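# Place the base on the conveyor belt, opening upward

## Task

Get the base onto the conveyor belt so that its open side ends up facing up, and have it stay there without the robot holding it.

## Robot and tools

Robot: two 7-joint arms, left_arm and right_arm, each ending in a parallel two-finger gripper. Joint order, used in every command and in every per-arm list of a result: waist, shoulder, upper arm roll, elbow, forearm roll, wrist pitch, wrist roll. Stated joint ranges in rad: waist, upper arm roll, forearm roll and wrist roll -69.115 to 69.115; shoulder -2.250 to 2.250; elbow -2.580 to 2.580; wrist pitch -2.100 to 2.100. True ends may differ from these by up to 0.014 rad in either direction.

Frames: the scene frame has its origin at table-top height, halfway between the nominal arm bases, +x pointing out over the table, +z up, and left_arm on the +y side (camera image left/right does not match these names). Measured bases: left_arm at (+0.023, +0.429, +0.045) m, quat_wxyz (+1.000, 0, 0, +0.019); right_arm at (-0.025, -0.350, +0.045) m, quat_wxyz (+1.000, 0, 0, +0.031). A result's end_effector_position (m) and end_effector_quat_wxyz are given in that arm's own base frame. They can be wrong by a few cm, more when reaching far. That point lies midway between the closed pads. The fingers extend along gripper +z and open along gripper y. Fixed cameras on a stand behind the arms: cam_head_left and cam_head_right, each 504x504 px.

Row format (shared by execute_actions and move): one flat list of 18 numbers covering both arms. First left_arm's 7 absolute joint target angles (rad), then its gripper position and gripper speed, then the same 9 for right_arm. Send every number even when one arm is idle, and repeat an idle gripper's last position and speed, because 0 is a real command. Gripper position runs -1 to +1 as an absolute setting: +1 fully open (85 mm), 0 about 45 mm, -1 shut; the mapping is not linear, so check position_measured_pct (about 50 minus 50 x position). Gripper speed runs -1 to +1: about 20 mm/s at -1, 85 at 0, 150 at +1. Both grippers begin at +1. Grip force depends on speed and on how far past the object you command: about 100 N per pad at speed -1, 120-135 N at 0, up to about 240 N at +1 from a wide start. Asking only about 1 mm inside the object's width gives a soft grip. To grip, command a position narrower than the object and keep it; to release, command a few mm wider than the object.

Tools:
- execute_actions(actions, cameras): actions is a list of actions; each action is a table of up to 15 rows of 18 numbers, one row per 1/30 s step; a shorter table repeats its final row. Each action lasts 0.5 s. An empty actions list returns the full state plus images. cameras is a list of names, ["all"], or [] for none.
- move(target, speed, blend, blocking, cameras): target is one 18-number row or a list of up to 15 rows, all absolute joint goals. All joints are interpolated together, so the hand travels on a curve, and nothing is avoided. speed is in rad/s for the joint with the longest way to go, 0.01 to 2, default 0.5, either one value or one per target. blend, in rad, rounds corners between listed targets; the default 0 stops at each one. The whole list must fit in 10 s. blocking=false returns after about 0.5 s while motion goes on, and a new move takes over from the running one. The result adds a move: line, for example done, off_target, moving, held or fault, plus limits=held if steps were withheld. Gripper changes in later targets take effect only once everything is at rest there.
- wait(seconds): 0 to 10 s, holding the last commands.
- stop(): brakes the running move; the fingers do not stop.
- zoom_image(camera, region): camera is cam_head_left or cam_head_right; region [x0, y0, x1, y1] in pixels from the top-left corner, at most 504 by 504.
- clear_fault(arm): arm is left_arm or right_arm; it clears a torque fault that a result has reported.
- finished_scene(scene): scene number 1 to 3. Ending is final. After ending scene 1, make no further call in that reply.

Motion limits: joint targets change by at most 1.39 rad/s for the first four joints and 1.22 for the last three. Each target stays within 0.304 or 0.266 rad of the measured angle. Large motions can still be unfinished when a result arrives; Joint targets shows what is being driven now. To keep a joint still, resend its Joint targets value.

Result lines: Joint positions (rad), Joint velocities (rad/s, or "within noise"), Joint targets, Tool commands, Joint torques (N m, positive toward larger angles, with offset and noise), Flange force along gripper x y z (includes held weight; unreliable during acceleration), position_measured_pct, motor_current_ma (about 1000 when holding firmly, near 0 when empty), and object_status: 0 moving, 1 blocked while opening, 2 stopped on an object short of the target, 3 reached the target or pads met. Hold the position number steady for up to 1.3 s before trusting the status. Other lines: "joint sent to its limit"; "joint command not followed" (the clearance check between the arms intervened); MOTOR HOT (60 °C or above; at 75 °C the arm sinks and stops for 30-60 s); torque faults (joint torque limits are 104.5 N m for the first four joints and 51.3 for the last three, or a deviation above 5 degrees).

Avoid: pushing anything off the work area; dropping the base or releasing it while it moves; fast contacts; commanding targets past a firm contact, since the arms are stiff and will press hard; contact or pressure between the two arms, including one gripper closing on the other's fingers; squeezing hard on a part that still rests on a surface; heavy or fast-swung loads; keeping an arm stretched out for long. The base may occasionally get nudged by something else, so check the images before finishing.

Each tool is called after "Request:" by a JSON object that holds its "fn" and its "kwargs".

## Session

Request:
{"fn": "execute_actions", "kwargs": {"actions": []}}

Request:
{"fn": "zoom_image", "kwargs": {"camera": "cam_head_left", "region": [0, 0, 504, 504]}}

Scene clock: 0.00 s.
left_arm: end_effector_position=(+0.3117, -0.3539, +0.2329) position_measured_pct=0.0 object_status=3 motor_current_ma=0 end_effector_quat_wxyz=(+0.106, +0.969, -0.121, +0.188) | right_arm: end_effector_position=(+0.1034, +0.0648, +0.2640) position_measured_pct=0.0 object_status=3 motor_current_ma=0 end_effector_quat_wxyz=(+0.046, +0.622, -0.635, +0.456)
Joint positions: left_arm=[0.442 0.225 0.502 1.991 -0.422 0.567 -0.595] | right_arm=[-1.461 0.219 -0.474 2.3 0.318 1.596 0.991]
Joint velocities: within noise
Joint torques (N m): no reading
Motor temperatures (°C): left_arm=[37 29 34 26 35 30 36] | right_arm=[28 30 29 27 32 40 39]
Flange force (N): no reading
Joint targets: left_arm=[0.442 0.225 0.502 1.991 -0.422 0.567 -0.595] | right_arm=[-1.461 0.219 -0.474 2.300 0.318 1.596 0.991]
Tool commands: left_gripper/position=+1.0 left_gripper/speed=+1.0 right_gripper/position=+1.0 right_gripper/speed=+1.0

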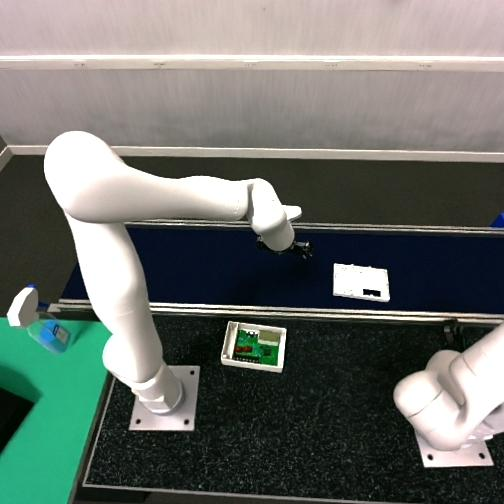

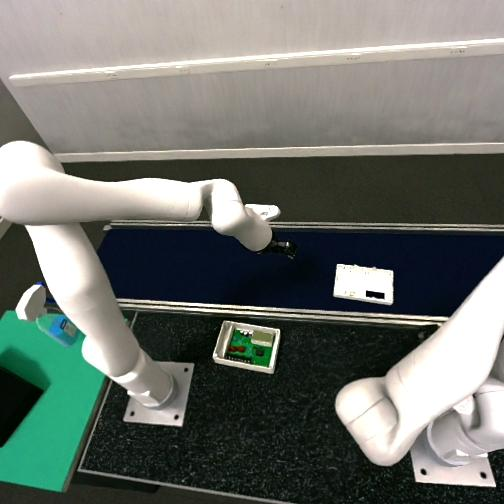

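Scaled by 1.000.

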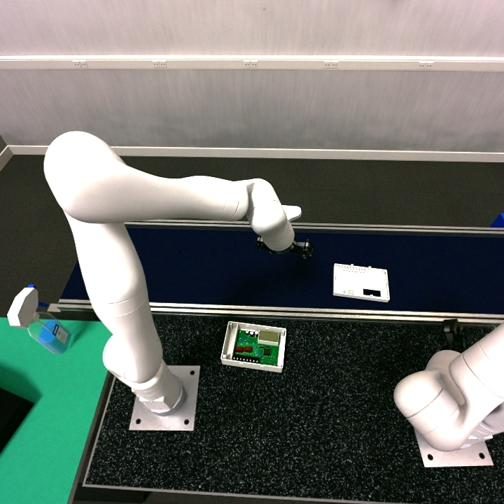

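Request:
{"fn": "zoom_image", "kwargs": {"camera": "cam_head_left", "region": [204, 307, 304, 387]}}

Request:
{"fn": "zoom_image", "kwargs": {"camera": "cam_head_right", "region": [200, 307, 300, 387]}}

Request:
{"fn": "zoom_image", "kwargs": {"camera": "cam_head_left", "region": [210, 170, 410, 330]}}

Request:
{"fn": "zoom_image", "kwargs": {"camera": "cam_head_right", "region": [210, 170, 410, 330]}}

Scaled by 5.040 from the camera's 504x504 image, which has a finer 720x720 frame.

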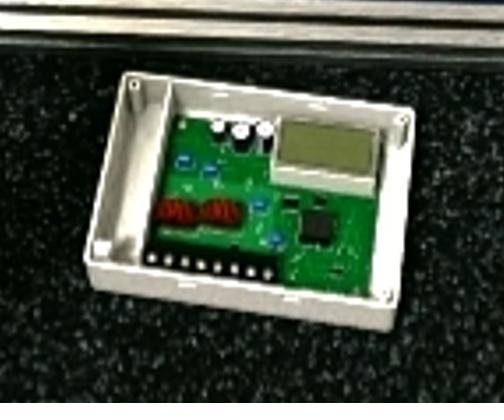

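Scaled by 5.040 from the camera's 504x504 image, which has a finer 720x720 frame.

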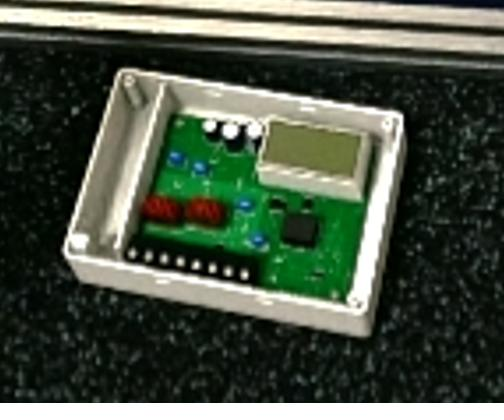

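Scaled by 2.520 from the camera's 504x504 image, which has a finer 720x720 frame.

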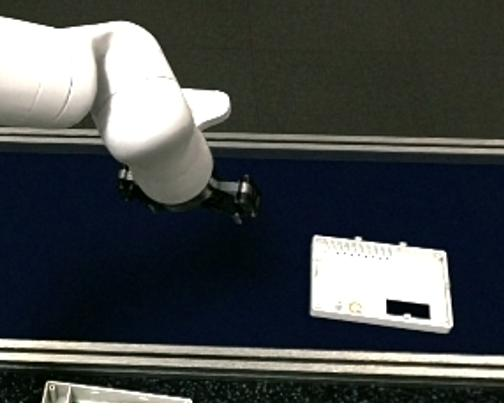

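Scaled by 2.520 from the camera's 504x504 image, which has a finer 720x720 frame.

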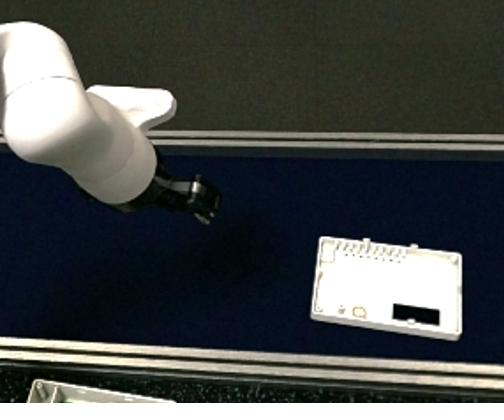

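Request:
{"fn": "move", "kwargs": {"target": [0.599,0.080,0,2.257,0,0.805,-1.158,1,1,-1.461,0.219,-0.474,2.3,0.318,1.596,0.991,1,1], "speed": 0.8, "cameras": ["all"]}}

Request:
{"fn": "zoom_image", "kwargs": {"camera": "cam_head_left", "region": [174, 267, 324, 387]}}

Request:
{"fn": "zoom_image", "kwargs": {"camera": "cam_head_right", "region": [150, 267, 300, 387]}}

Scene clock: 139.50 s.
left_arm: end_effector_position=(+0.2008, -0.1671, +0.1750) position_measured_pct=0.0 object_status=3 motor_current_ma=0 end_effector_quat_wxyz=(+0.000, +0.996, -0.093, +0.000) | right_arm: end_effector_position=(+0.1032, +0.0650, +0.2640) position_measured_pct=0.0 object_status=3 motor_current_ma=0 end_effector_quat_wxyz=(+0.046, +0.622, -0.635, +0.456)
Joint positions: left_arm=[0.599 0.08 0 2.257 0 0.805 -1.158] | right_arm=[-1.461 0.219 -0.474 2.3 0.318 1.596 0.991]
Joint torques (N m): left_arm=[-0.03 -5.81 -0.52 -8.46 0.01 0.28 -0.31] | right_arm=[-1.22 -8 -0.61 -2.85 0.54 2.45 -0.28]
Flange force (N): left_arm=[-9.7 -2.6 0.4] | right_arm=[-2.0 -3.1 0.5]
Joint targets: left_arm=[0.599 0.080 0.000 2.257 0.000 0.805 -1.158] | right_arm=[-1.461 0.219 -0.474 2.300 0.318 1.596 0.991]
move: done

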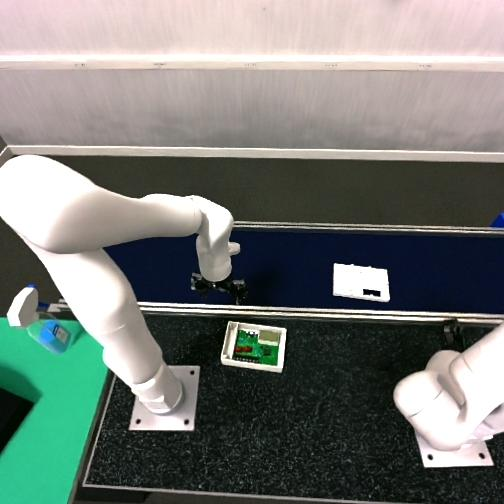

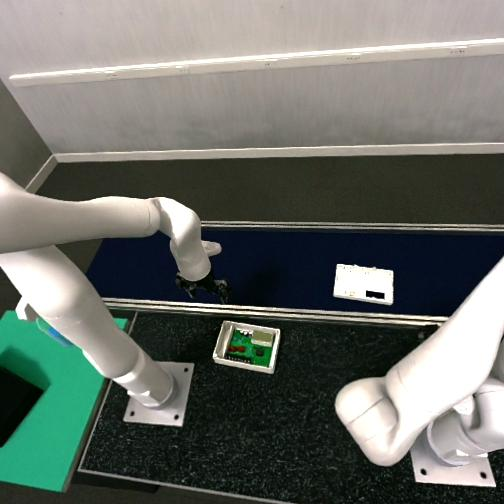

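Scaled by 3.360 from the camera's 504x504 image, which has a finer 720x720 frame.

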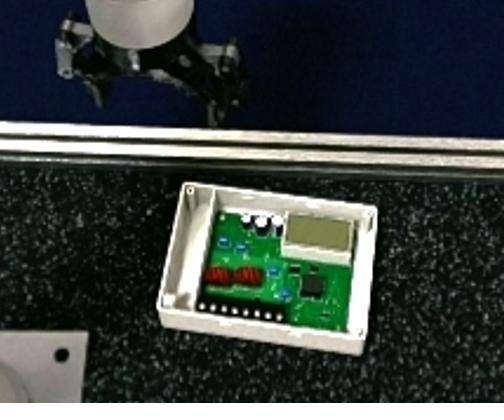

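Scaled by 3.360 from the camera's 504x504 image, which has a finer 720x720 frame.

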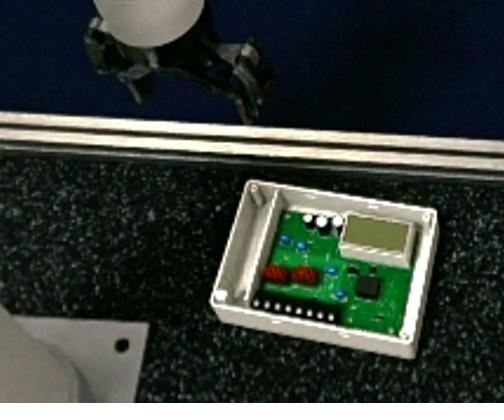

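Request:
{"fn": "move", "kwargs": {"target": [0.697,0.416,0,2.460,0,0.266,-1.06,-0.62,0,-1.461,0.219,-0.474,2.3,0.318,1.596,0.991,1,1], "speed": 0.6, "cameras": ["all"]}}

Request:
{"fn": "zoom_image", "kwargs": {"camera": "cam_head_left", "region": [184, 297, 284, 377]}}

Request:
{"fn": "zoom_image", "kwargs": {"camera": "cam_head_right", "region": [180, 297, 280, 377]}}

Scene clock: 175.30 s.
left_arm: end_effector_position=(+0.1776, -0.1811, +0.0551) position_measured_pct=81.4 object_status=3 motor_current_ma=0 end_effector_quat_wxyz=(+0.000, +0.996, -0.093, +0.000) | right_arm: end_effector_position=(+0.1032, +0.0650, +0.2640) position_measured_pct=0.0 object_status=3 motor_current_ma=0 end_effector_quat_wxyz=(+0.046, +0.622, -0.635, +0.456)
Joint positions: left_arm=[0.697 0.416 0 2.46 0 0.266 -1.06] | right_arm=[-1.461 0.219 -0.474 2.3 0.318 1.596 0.991]
Joint torques (N m): left_arm=[-0.1 -8.47 -0.31 -3.91 0.19 0.17 -0.24] | right_arm=[-1.2 -7.95 -0.62 -2.78 0.57 2.46 -0.3]
Flange force (N): left_arm=[-6.1 -3.3 -4.9] | right_arm=[-1.9 -3.2 0.2]
Joint targets: left_arm=[0.697 0.416 0.000 2.460 0.000 0.266 -1.060] | right_arm=[-1.461 0.219 -0.474 2.300 0.318 1.596 0.991]
move: done

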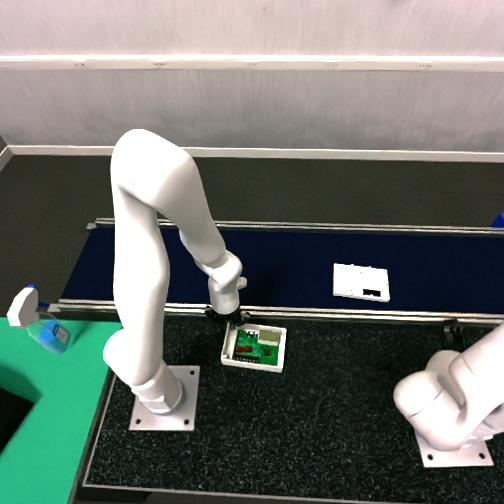

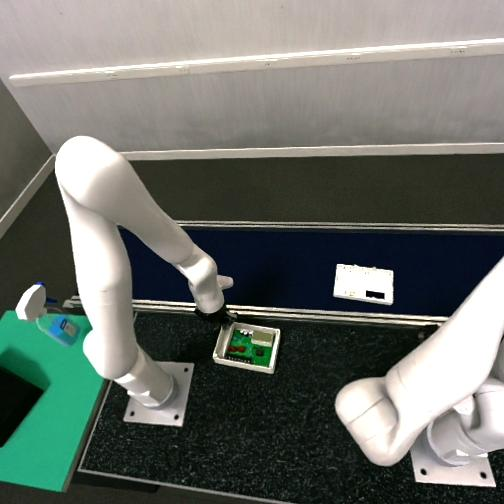

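Scaled by 5.040 from the camera's 504x504 image, which has a finer 720x720 frame.

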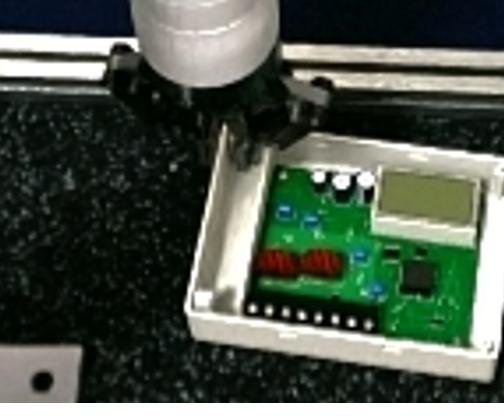

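Scaled by 5.040 from the camera's 504x504 image, which has a finer 720x720 frame.

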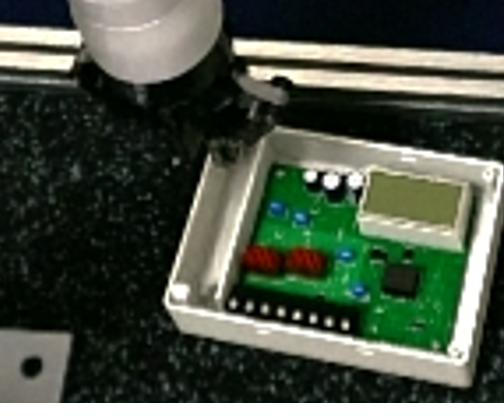

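Request:
{"fn": "move", "kwargs": {"target": [0.697,0.501,0,2.530,0,0.110,-1.06,-0.62,0,-1.461,0.219,-0.474,2.3,0.318,1.596,0.991,1,1], "speed": 0.3, "cameras": ["all"]}}

Request:
{"fn": "zoom_image", "kwargs": {"camera": "cam_head_left", "region": [199, 307, 269, 377]}}

Request:
{"fn": "zoom_image", "kwargs": {"camera": "cam_head_right", "region": [190, 307, 260, 377]}}

Scene clock: 204.83 s.
left_arm: end_effector_position=(+0.1658, -0.1712, +0.0301) position_measured_pct=81.4 object_status=3 motor_current_ma=0 end_effector_quat_wxyz=(+0.000, +0.996, -0.093, +0.000) | right_arm: end_effector_position=(+0.1032, +0.0650, +0.2640) position_measured_pct=0.0 object_status=3 motor_current_ma=0 end_effector_quat_wxyz=(+0.046, +0.622, -0.635, +0.456)
Joint positions: left_arm=[0.697 0.501 0 2.53 0 0.11 -1.06] | right_arm=[-1.461 0.219 -0.474 2.3 0.318 1.596 0.991]
Joint torques (N m): left_arm=[-0.17 -8.38 -0.26 -2.64 0.19 0.26 -0.18] | right_arm=[-1.14 -8 -0.54 -2.83 0.55 2.46 -0.31]
Flange force (N): left_arm=[-5.9 -3.2 -6.7] | right_arm=[-1.9 -2.9 0.3]
Joint targets: left_arm=[0.697 0.501 0.000 2.530 0.000 0.110 -1.060] | right_arm=[-1.461 0.219 -0.474 2.300 0.318 1.596 0.991]
move: done

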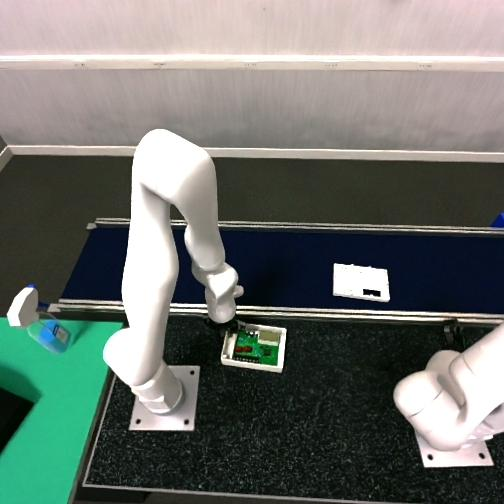

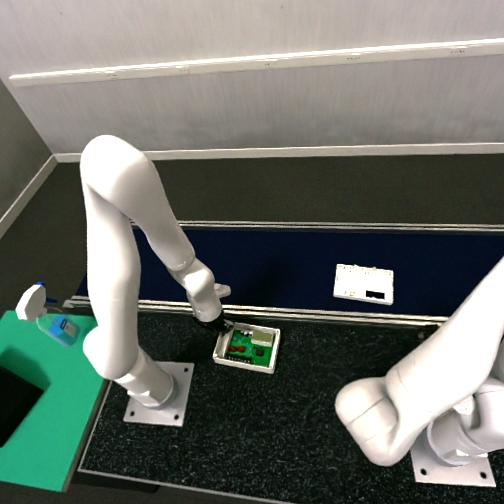

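Scaled by 7.200 from the camera's 504x504 image, which has a finer 720x720 frame.

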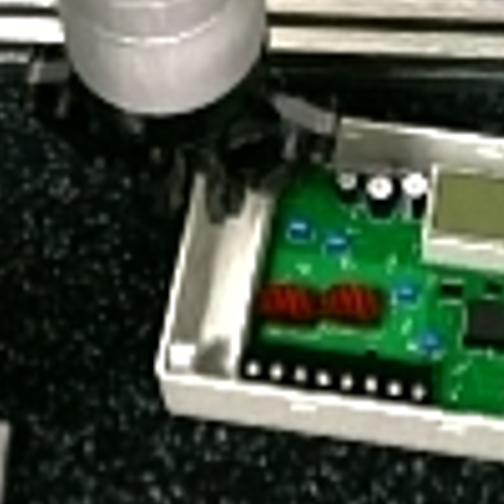

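Scaled by 7.200 from the camera's 504x504 image, which has a finer 720x720 frame.

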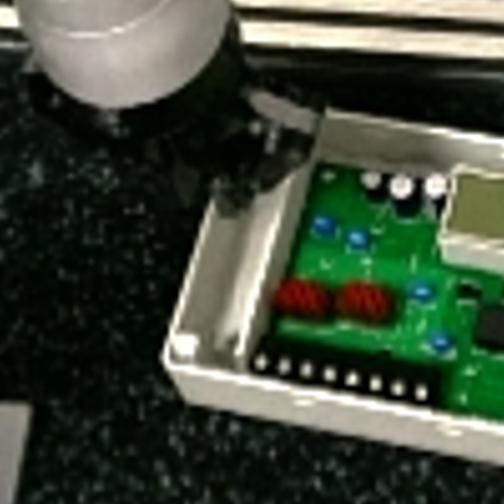

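Request:
{"fn": "move", "kwargs": {"target": [0.7137,0.6675,0,2.5717,0,-0.0976,-1.043,-0.62,0,-1.461,0.219,-0.474,2.3,0.318,1.596,0.991,1,1], "speed": 0.12, "cameras": ["all"]}}

Request:
{"fn": "zoom_image", "kwargs": {"camera": "cam_head_left", "region": [199, 307, 269, 377]}}

Request:
{"fn": "zoom_image", "kwargs": {"camera": "cam_head_right", "region": [190, 307, 260, 377]}}

Scene clock: 226.50 s.
left_arm: end_effector_position=(+0.1575, -0.1692, -0.0089) position_measured_pct=81.4 object_status=3 motor_current_ma=0 end_effector_quat_wxyz=(+0.000, +0.996, -0.093, +0.000) | right_arm: end_effector_position=(+0.1032, +0.0650, +0.2640) position_measured_pct=0.0 object_status=3 motor_current_ma=0 end_effector_quat_wxyz=(+0.046, +0.622, -0.635, +0.456)
Joint positions: left_arm=[0.714 0.667 0 2.572 0 -0.098 -1.043] | right_arm=[-1.461 0.219 -0.474 2.3 0.318 1.596 0.991]
Joint torques (N m): left_arm=[-0.07 -9.53 -0.23 -0.68 0.17 0.23 -0.24] | right_arm=[-1.22 -7.93 -0.58 -2.8 0.54 2.44 -0.3]
Flange force (N): left_arm=[-4.2 -2.4 -7.4] | right_arm=[-1.8 -3.3 0.2]
Joint targets: left_arm=[0.714 0.667 0.000 2.572 0.000 -0.098 -1.043] | right_arm=[-1.461 0.219 -0.474 2.300 0.318 1.596 0.991]
move: done

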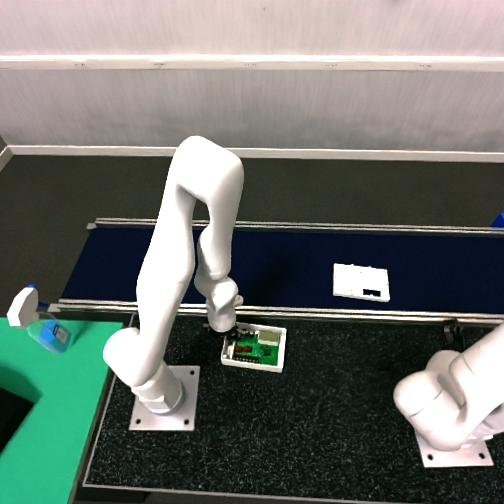

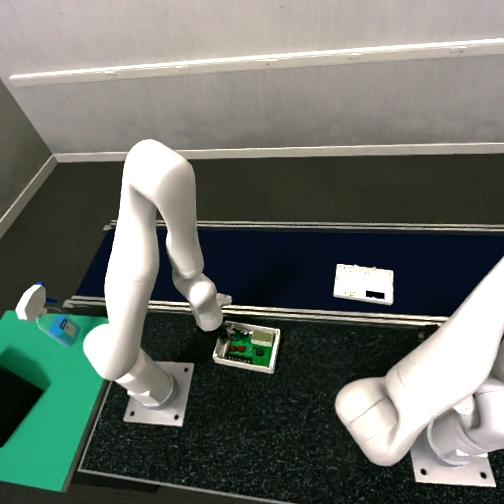

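Scaled by 7.200 from the camera's 504x504 image, which has a finer 720x720 frame.

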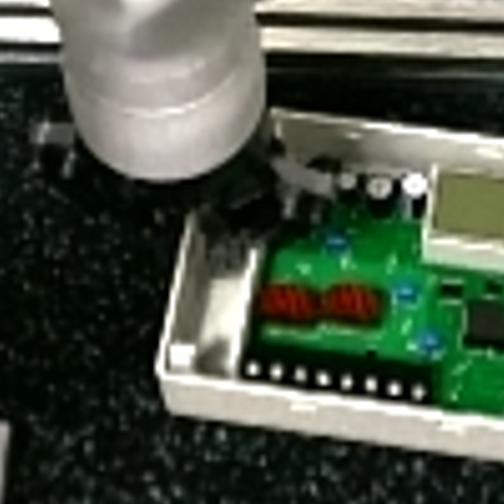

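Scaled by 7.200 from the camera's 504x504 image, which has a finer 720x720 frame.

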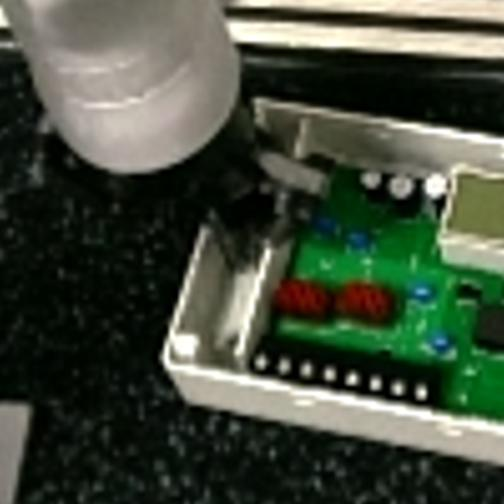

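Request:
{"fn": "move", "kwargs": {"target": [[0.7137,0.695,0,2.573,0,-0.1264,-1.043,-0.62,0,-1.461,0.219,-0.474,2.3,0.318,1.596,0.991,1,1],[0.7137,0.695,0,2.573,0,-0.1264,-1.043,-1,-1,-1.461,0.219,-0.474,2.3,0.318,1.596,0.991,1,1]], "speed": 0.1}}

Request:
{"fn": "wait", "kwargs": {"seconds": 0.5, "cameras": ["all"]}}

Scene clock: 238.50 s.
left_arm: end_effector_position=(+0.1575, -0.1692, -0.0152) position_measured_pct=96.5 object_status=0 motor_current_ma=1000 end_effector_quat_wxyz=(+0.000, +0.996, -0.093, +0.000) | right_arm: end_effector_position=(+0.1032, +0.0650, +0.2640) position_measured_pct=0.0 object_status=3 motor_current_ma=0 end_effector_quat_wxyz=(+0.046, +0.622, -0.635, +0.456)
Joint positions: left_arm=[0.714 0.695 0 2.573 0 -0.126 -1.043] | right_arm=[-1.461 0.219 -0.474 2.3 0.318 1.596 0.991]
Joint torques (N m): left_arm=[0.48 -7.53 0.06 -0.36 -0.25 0.42 -0.72] | right_arm=[-1.17 -7.94 -0.63 -2.85 0.55 2.46 -0.25]
Flange force (N): left_arm=[-3.3 -2.2 -16.2] | right_arm=[-1.9 -2.9 0.4]
Joint targets: left_arm=[0.714 0.695 0.000 2.573 0.000 -0.126 -1.043] | right_arm=[-1.461 0.219 -0.474 2.300 0.318 1.596 0.991]
move: done

Scene clock: 239.00 s.
left_arm: end_effector_position=(+0.1575, -0.1692, -0.0152) position_measured_pct=96.5 object_status=2 motor_current_ma=1000 end_effector_quat_wxyz=(+0.000, +0.996, -0.093, +0.000) | right_arm: end_effector_position=(+0.1032, +0.0650, +0.2640) position_measured_pct=0.0 object_status=3 motor_current_ma=0 end_effector_quat_wxyz=(+0.046, +0.622, -0.635, +0.456)
Joint positions: left_arm=[0.714 0.695 0 2.573 0 -0.126 -1.043] | right_arm=[-1.461 0.219 -0.474 2.3 0.318 1.596 0.991]
Joint torques (N m): left_arm=[0.61 -7.47 0.07 -0.37 -0.27 0.48 -0.74] | right_arm=[-1.18 -7.92 -0.56 -2.87 0.59 2.46 -0.32]
Flange force (N): left_arm=[-3.3 -2.7 -16.2] | right_arm=[-1.6 -3.0 0.4]
Joint targets: left_arm=[0.714 0.695 0.000 2.573 0.000 -0.126 -1.043] | right_arm=[-1.461 0.219 -0.474 2.300 0.318 1.596 0.991]
Tool commands: left_gripper/position=-1.0 left_gripper/speed=-1.0 right_gripper/position=+1.0 right_gripper/speed=+1.0
wait: 0.50 s; at rest by 0.17 s

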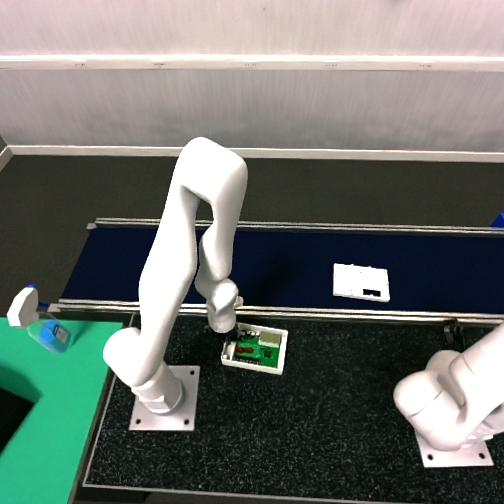

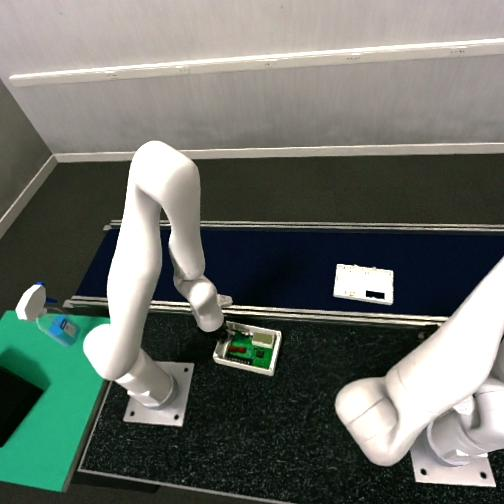

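Request:
{"fn": "move", "kwargs": {"target": [[0.7137,0.4772,0,2.5476,0,0.1168,-1.043,-1,-1,-1.461,0.219,-0.474,2.3,0.318,1.596,0.991,1,1],[0.7137,-0.0318,0,2.2878,0,0.8856,-1.043,-1,-1,-1.461,0.219,-0.474,2.3,0.318,1.596,0.991,1,1]], "speed": [0.15,0.3], "blend": [0.05,0], "cameras": ["all"]}}

Scene clock: 266.70 s.
left_arm: end_effector_position=(+0.1576, -0.1694, +0.1951) position_measured_pct=96.5 object_status=2 motor_current_ma=1000 end_effector_quat_wxyz=(+0.000, +0.996, -0.093, +0.000) | right_arm: end_effector_position=(+0.1032, +0.0650, +0.2640) position_measured_pct=0.0 object_status=3 motor_current_ma=0 end_effector_quat_wxyz=(+0.046, +0.622, -0.635, +0.456)
Joint positions: left_arm=[0.714 -0.032 0 2.288 0 0.886 -1.043] | right_arm=[-1.461 0.219 -0.474 2.3 0.318 1.596 0.991]
Joint torques (N m): left_arm=[-0.09 -5.03 -0.5 -9.84 0.36 0.19 -0.23] | right_arm=[-1.19 -7.91 -0.56 -2.8 0.53 2.43 -0.25]
Flange force (N): left_arm=[-9.0 -3.5 4.9] | right_arm=[-1.7 -3.1 0.2]
Joint targets: left_arm=[0.714 -0.032 0.000 2.288 0.000 0.886 -1.043] | right_arm=[-1.461 0.219 -0.474 2.300 0.318 1.596 0.991]
move: done

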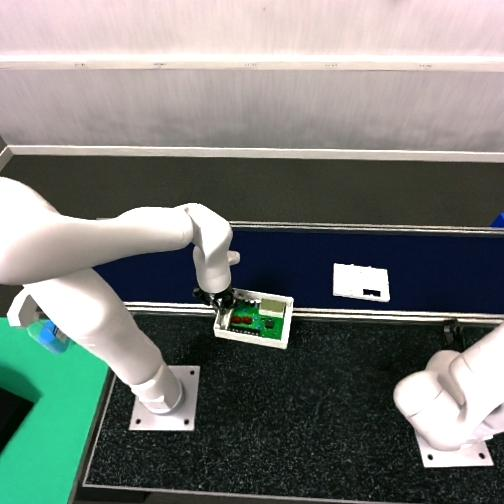

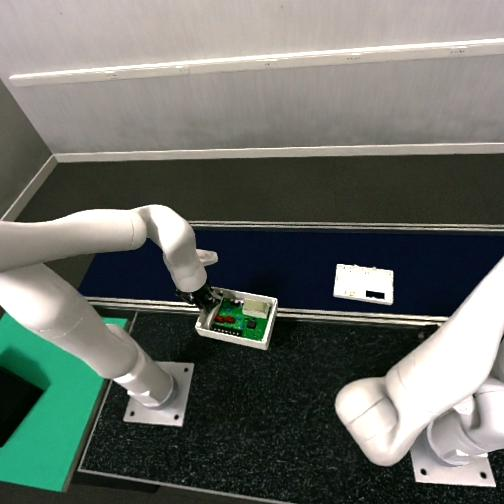

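Request:
{"fn": "move", "kwargs": {"target": [0.348,0.520,0,1.5976,0,1.0237,-1.259,-1,-1,-1.461,0.219,-0.474,2.3,0.318,1.596,0.991,1,1], "speed": 0.4, "cameras": ["all"]}}

Request:
{"fn": "zoom_image", "kwargs": {"camera": "cam_head_left", "region": [190, 200, 340, 330]}}

Request:
{"fn": "zoom_image", "kwargs": {"camera": "cam_head_right", "region": [190, 200, 340, 330]}}

Scene clock: 275.13 s.
left_arm: end_effector_position=(+0.4405, -0.1863, +0.1752) position_measured_pct=96.5 object_status=2 motor_current_ma=1000 end_effector_quat_wxyz=(+0.000, +1.000, -0.018, +0.000) | right_arm: end_effector_position=(+0.1032, +0.0650, +0.2640) position_measured_pct=0.0 object_status=3 motor_current_ma=0 end_effector_quat_wxyz=(+0.046, +0.622, -0.635, +0.456)
Joint positions: left_arm=[0.348 0.52 0 1.598 0 1.024 -1.259] | right_arm=[-1.461 0.219 -0.474 2.3 0.318 1.596 0.991]
Joint torques (N m): left_arm=[0 -16.38 -0.12 -10.32 0.37 0.19 -0.24] | right_arm=[-1.2 -7.97 -0.55 -2.84 0.56 2.45 -0.3]
Flange force (N): left_arm=[-11.8 -3.7 3.1] | right_arm=[-1.8 -3.0 0.4]
Joint targets: left_arm=[0.348 0.520 0.000 1.598 0.000 1.024 -1.259] | right_arm=[-1.461 0.219 -0.474 2.300 0.318 1.596 0.991]
move: done

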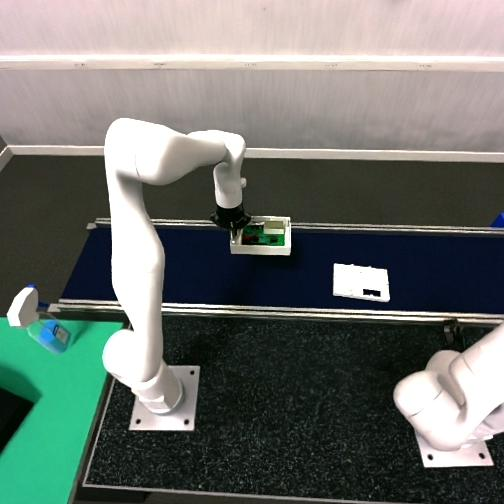

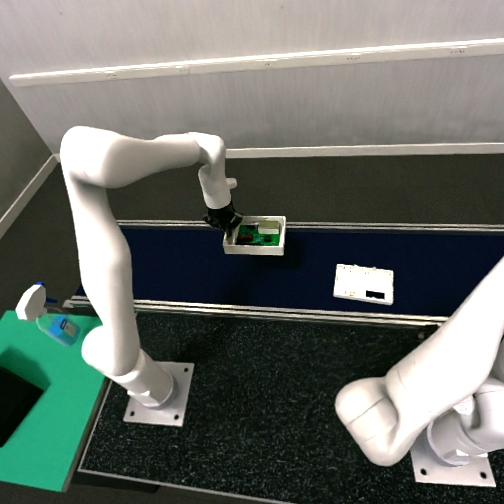

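Scaled by 3.360 from the camera's 504x504 image, which has a finer 720x720 frame.

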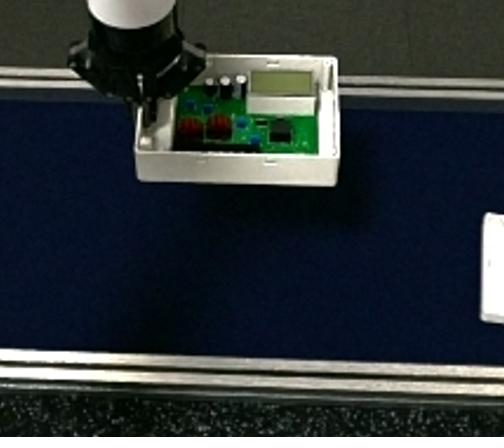

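Scaled by 3.360 from the camera's 504x504 image, which has a finer 720x720 frame.

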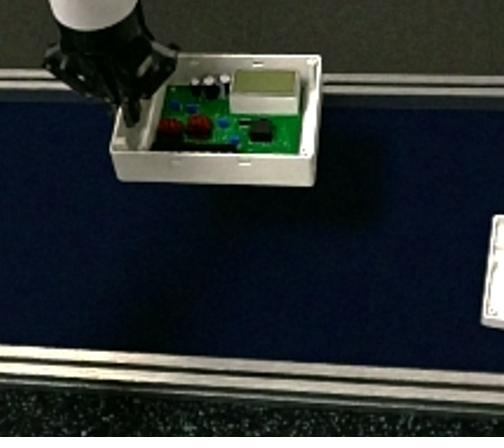

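Request:
{"fn": "move", "kwargs": {"target": [0.348,0.7431,0,1.738,0,0.6605,-1.259,-1,-1,-1.461,0.219,-0.474,2.3,0.318,1.596,0.991,1,1], "speed": 0.2, "cameras": ["all"]}}

Request:
{"fn": "zoom_image", "kwargs": {"camera": "cam_head_left", "region": [190, 200, 340, 330]}}

Request:
{"fn": "zoom_image", "kwargs": {"camera": "cam_head_right", "region": [190, 200, 340, 330]}}

Scene clock: 293.07 s.
left_arm: end_effector_position=(+0.4404, -0.1862, +0.0351) position_measured_pct=96.5 object_status=2 motor_current_ma=1000 end_effector_quat_wxyz=(+0.000, +1.000, -0.018, +0.000) | right_arm: end_effector_position=(+0.1032, +0.0650, +0.2640) position_measured_pct=0.0 object_status=3 motor_current_ma=0 end_effector_quat_wxyz=(+0.046, +0.622, -0.635, +0.456)
Joint positions: left_arm=[0.348 0.743 0 1.738 0 0.661 -1.259] | right_arm=[-1.461 0.219 -0.474 2.3 0.318 1.596 0.991]
Joint torques (N m): left_arm=[-0.1 -17.92 0 -7.95 0.31 0.22 -0.28] | right_arm=[-1.28 -7.98 -0.53 -2.82 0.58 2.41 -0.3]
Flange force (N): left_arm=[-10.6 -3.2 -0.5] | right_arm=[-1.8 -3.2 0.2]
Joint targets: left_arm=[0.348 0.743 0.000 1.738 0.000 0.660 -1.259] | right_arm=[-1.461 0.219 -0.474 2.300 0.318 1.596 0.991]
move: done

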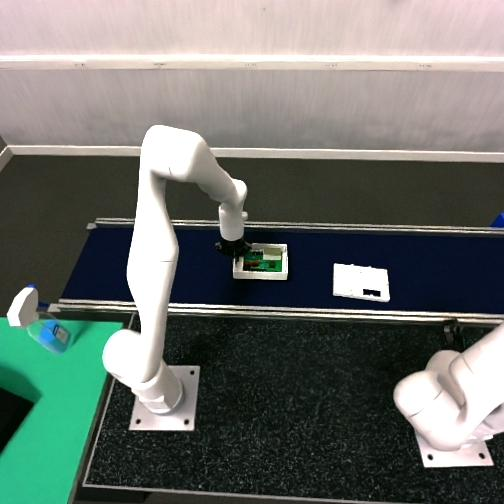

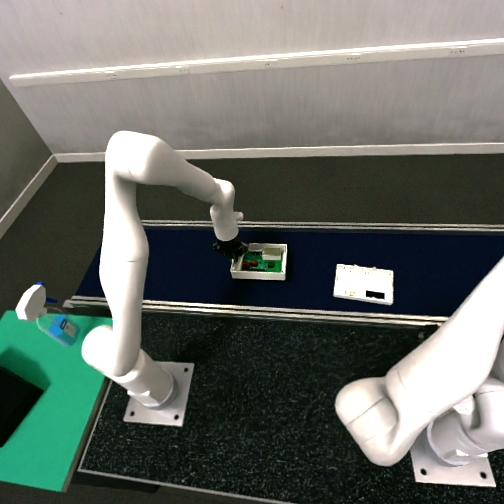

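Scaled by 3.360 from the camera's 504x504 image, which has a finer 720x720 frame.

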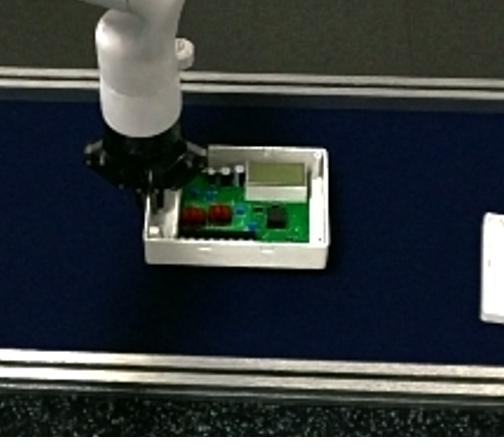

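Scaled by 3.360 from the camera's 504x504 image, which has a finer 720x720 frame.

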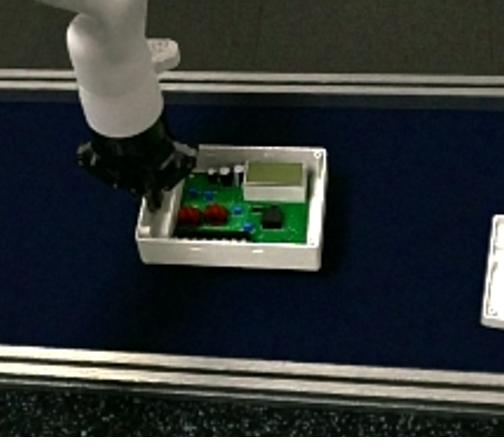

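Request:
{"fn": "move", "kwargs": {"target": [0.348,0.7924,0,1.7459,0,0.6033,-1.259,-1,-1,-1.461,0.219,-0.474,2.3,0.318,1.596,0.991,1,1], "speed": 0.06, "cameras": ["all"]}}

Request:
{"fn": "zoom_image", "kwargs": {"camera": "cam_head_left", "region": [210, 230, 310, 310]}}

Scene clock: 302.63 s.
left_arm: end_effector_position=(+0.4408, -0.1864, +0.0101) position_measured_pct=96.5 object_status=2 motor_current_ma=1000 end_effector_quat_wxyz=(+0.000, +1.000, -0.018, +0.000) | right_arm: end_effector_position=(+0.1032, +0.0650, +0.2640) position_measured_pct=0.0 object_status=3 motor_current_ma=0 end_effector_quat_wxyz=(+0.046, +0.622, -0.635, +0.456)
Joint positions: left_arm=[0.348 0.792 0 1.746 0 0.603 -1.259] | right_arm=[-1.461 0.219 -0.474 2.3 0.318 1.596 0.991]
Joint torques (N m): left_arm=[-0.04 -18.1 -0.01 -7.45 0.29 0.21 -0.24] | right_arm=[-1.23 -7.97 -0.51 -2.82 0.61 2.46 -0.33]
Flange force (N): left_arm=[-10.3 -3.4 -1.4] | right_arm=[-1.7 -3.0 0.3]
Joint targets: left_arm=[0.348 0.792 0.000 1.746 0.000 0.603 -1.259] | right_arm=[-1.461 0.219 -0.474 2.300 0.318 1.596 0.991]
move: done

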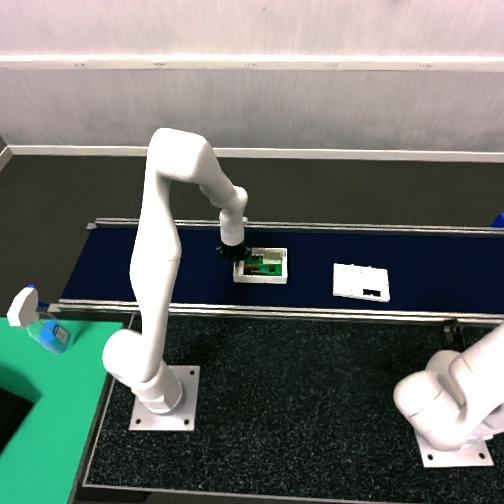

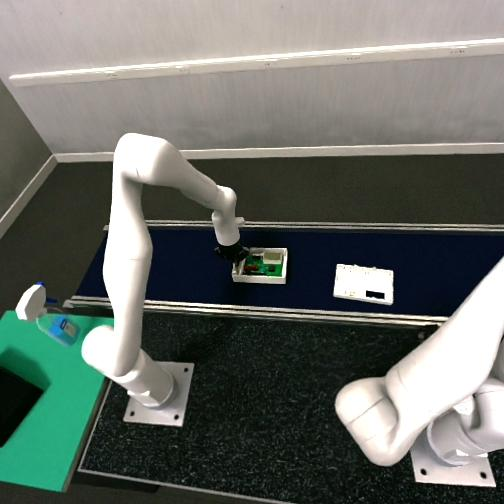

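Scaled by 5.040 from the camera's 504x504 image, which has a finer 720x720 frame.

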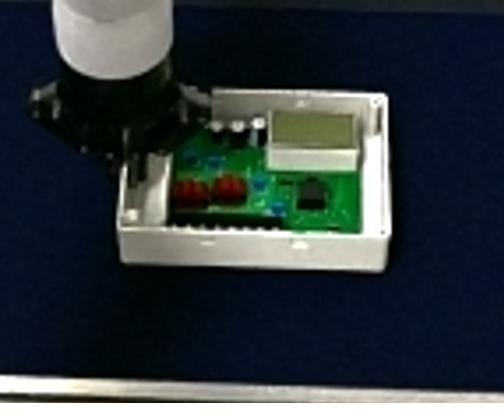

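Request:
{"fn": "move", "kwargs": {"target": [0.348,0.808,0,1.7484,0,0.5852,-1.259,-1,-1,-1.461,0.219,-0.474,2.3,0.318,1.596,0.991,1,1], "speed": 0.04}}

Scene clock: 308.33 s.
left_arm: end_effector_position=(+0.4407, -0.1863, +0.0022) position_measured_pct=96.5 object_status=2 motor_current_ma=1000 end_effector_quat_wxyz=(+0.000, +1.000, -0.018, +0.000) | right_arm: end_effector_position=(+0.1032, +0.0650, +0.2640) position_measured_pct=0.0 object_status=3 motor_current_ma=0 end_effector_quat_wxyz=(+0.046, +0.622, -0.635, +0.456)
Joint positions: left_arm=[0.348 0.808 0 1.748 0 0.585 -1.259] | right_arm=[-1.461 0.219 -0.474 2.3 0.318 1.596 0.991]
Joint torques (N m): left_arm=[0.01 -18.21 0.07 -7.29 0.24 0.21 -0.24] | right_arm=[-1.23 -7.97 -0.6 -2.87 0.55 2.45 -0.31]
Flange force (N): left_arm=[-10.1 -3.4 -1.5] | right_arm=[-1.9 -3.2 0.5]
Joint targets: left_arm=[0.348 0.808 0.000 1.748 0.000 0.585 -1.259] | right_arm=[-1.461 0.219 -0.474 2.300 0.318 1.596 0.991]
move: done

Request:
{"fn": "move", "kwargs": {"target": [0.348,0.821,0,1.7505,0,0.5701,-1.259,-1,-1,-1.461,0.219,-0.474,2.3,0.318,1.596,0.991,1,1], "speed": 0.03}}

Scene clock: 317.83 s.
left_arm: end_effector_position=(+0.4405, -0.1862, -0.0043) position_measured_pct=96.5 object_status=2 motor_current_ma=1000 end_effector_quat_wxyz=(+0.000, +1.000, -0.018, +0.000) | right_arm: end_effector_position=(+0.1032, +0.0650, +0.2640) position_measured_pct=0.0 object_status=3 motor_current_ma=0 end_effector_quat_wxyz=(+0.046, +0.622, -0.635, +0.456)
Joint positions: left_arm=[0.348 0.821 0 1.75 0 0.57 -1.259] | right_arm=[-1.461 0.219 -0.474 2.3 0.318 1.596 0.991]
Joint torques (N m): left_arm=[0.16 -16.62 0.02 -6.65 0.17 0.37 -0.23] | right_arm=[-1.2 -7.99 -0.56 -2.84 0.54 2.45 -0.33]
Flange force (N): left_arm=[-10.5 -4.0 -4.8] | right_arm=[-1.9 -3.2 0.4]
Joint targets: left_arm=[0.348 0.821 0.000 1.750 0.000 0.570 -1.259] | right_arm=[-1.461 0.219 -0.474 2.300 0.318 1.596 0.991]
move: done

Request:
{"fn": "move", "kwargs": {"target": [0.348,0.824,0,1.751,0,0.5666,-1.259,-1,-1,-1.461,0.219,-0.474,2.3,0.318,1.596,0.991,1,1], "speed": 0.03, "cameras": ["all"]}}

Request:
{"fn": "zoom_image", "kwargs": {"camera": "cam_head_left", "region": [210, 230, 310, 310]}}

Scene clock: 322.93 s.
left_arm: end_effector_position=(+0.4405, -0.1862, -0.0058) position_measured_pct=96.5 object_status=2 motor_current_ma=1000 end_effector_quat_wxyz=(+0.000, +1.000, -0.018, +0.000) | right_arm: end_effector_position=(+0.1032, +0.0650, +0.2640) position_measured_pct=0.0 object_status=3 motor_current_ma=0 end_effector_quat_wxyz=(+0.046, +0.622, -0.635, +0.456)
Joint positions: left_arm=[0.348 0.824 0 1.751 0 0.567 -1.259] | right_arm=[-1.461 0.219 -0.474 2.3 0.318 1.596 0.991]
Joint torques (N m): left_arm=[0.13 2.18 -0.22 -5.34 0.36 -3.38 -0.06] | right_arm=[-1.2 -7.96 -0.54 -2.77 0.56 2.41 -0.29]
Flange force (N): left_arm=[-20.5 -8.1 -51.6] | right_arm=[-1.8 -3.1 0.0]
Joint targets: left_arm=[0.348 0.824 0.000 1.751 0.000 0.567 -1.259] | right_arm=[-1.461 0.219 -0.474 2.300 0.318 1.596 0.991]
move: done

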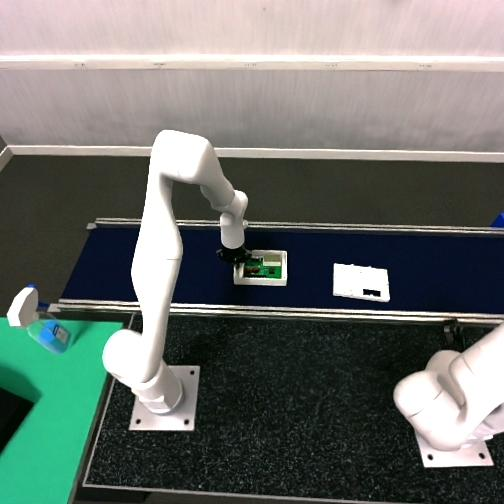

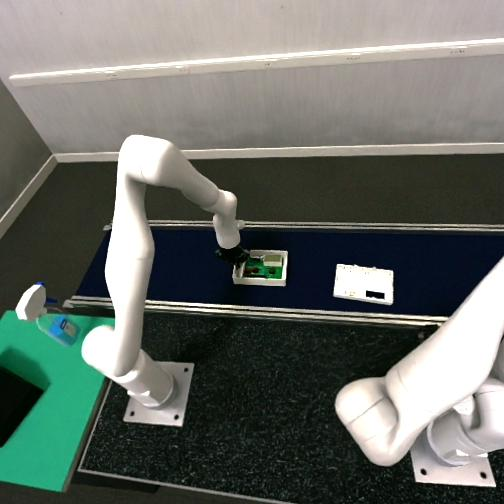

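Scaled by 5.040 from the camera's 504x504 image, which has a finer 720x720 frame.

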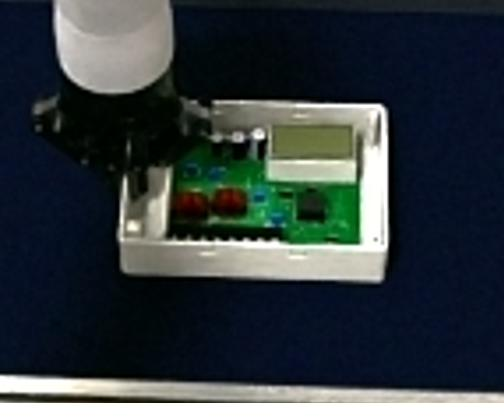

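Request:
{"fn": "move", "kwargs": {"target": [[0.348,0.822,0,1.7506,0,0.569,-1.259,-1,-1,-1.461,0.219,-0.474,2.3,0.318,1.596,0.991,1,1],[0.348,0.822,0,1.7506,0,0.569,-1.259,-0.68,-1,-1.461,0.219,-0.474,2.3,0.318,1.596,0.991,1,1],[0.348,0.743,0,1.738,0,0.6605,-1.259,-0.68,-1,-1.461,0.219,-0.474,2.3,0.318,1.596,0.991,1,1],[0.348,0.520,0,1.5976,0,1.0237,-1.259,-0.68,-1,-1.461,0.219,-0.474,2.3,0.318,1.596,0.991,1,1]], "speed": [0.05,0.05,0.1,0.4], "blend": [0,0,0.03,0], "cameras": ["all"]}}

Scene clock: 333.17 s.
left_arm: end_effector_position=(+0.4406, -0.1863, +0.1752) position_measured_pct=84.0 object_status=3 motor_current_ma=0 end_effector_quat_wxyz=(+0.000, +1.000, -0.018, +0.000) | right_arm: end_effector_position=(+0.1032, +0.0650, +0.2640) position_measured_pct=0.0 object_status=3 motor_current_ma=0 end_effector_quat_wxyz=(+0.046, +0.622, -0.635, +0.456)
Joint positions: left_arm=[0.348 0.52 0 1.598 0 1.024 -1.259] | right_arm=[-1.461 0.219 -0.474 2.3 0.318 1.596 0.991]
Joint torques (N m): left_arm=[-0.06 -15.2 -0.17 -9.62 0.1 0.27 -0.23] | right_arm=[-1.2 -7.93 -0.58 -2.77 0.57 2.42 -0.3]
Flange force (N): left_arm=[-11.8 -3.7 0.8] | right_arm=[-1.7 -3.2 0.1]
Joint targets: left_arm=[0.348 0.520 0.000 1.598 0.000 1.024 -1.259] | right_arm=[-1.461 0.219 -0.474 2.300 0.318 1.596 0.991]
move: done

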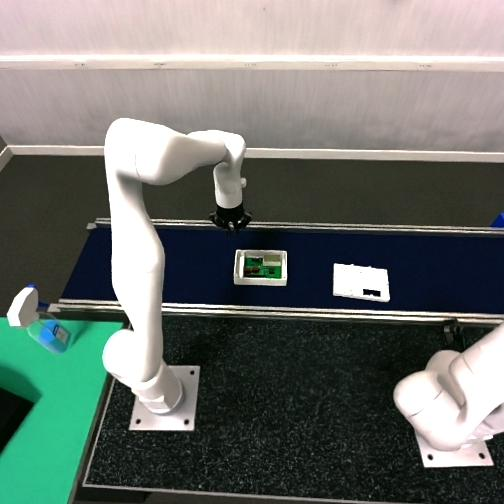

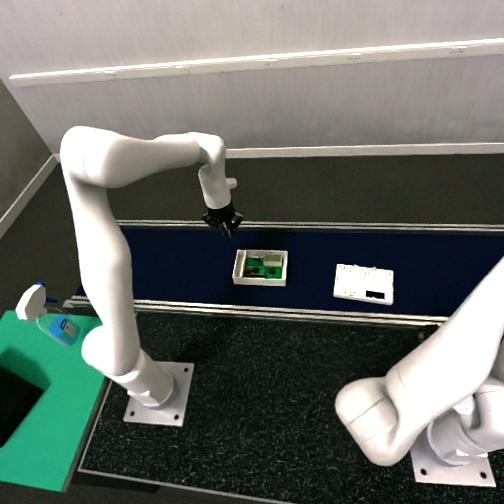

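Request:
{"fn": "finished_scene", "kwargs": {"scene": 2}}

The scene is finished: the task was done.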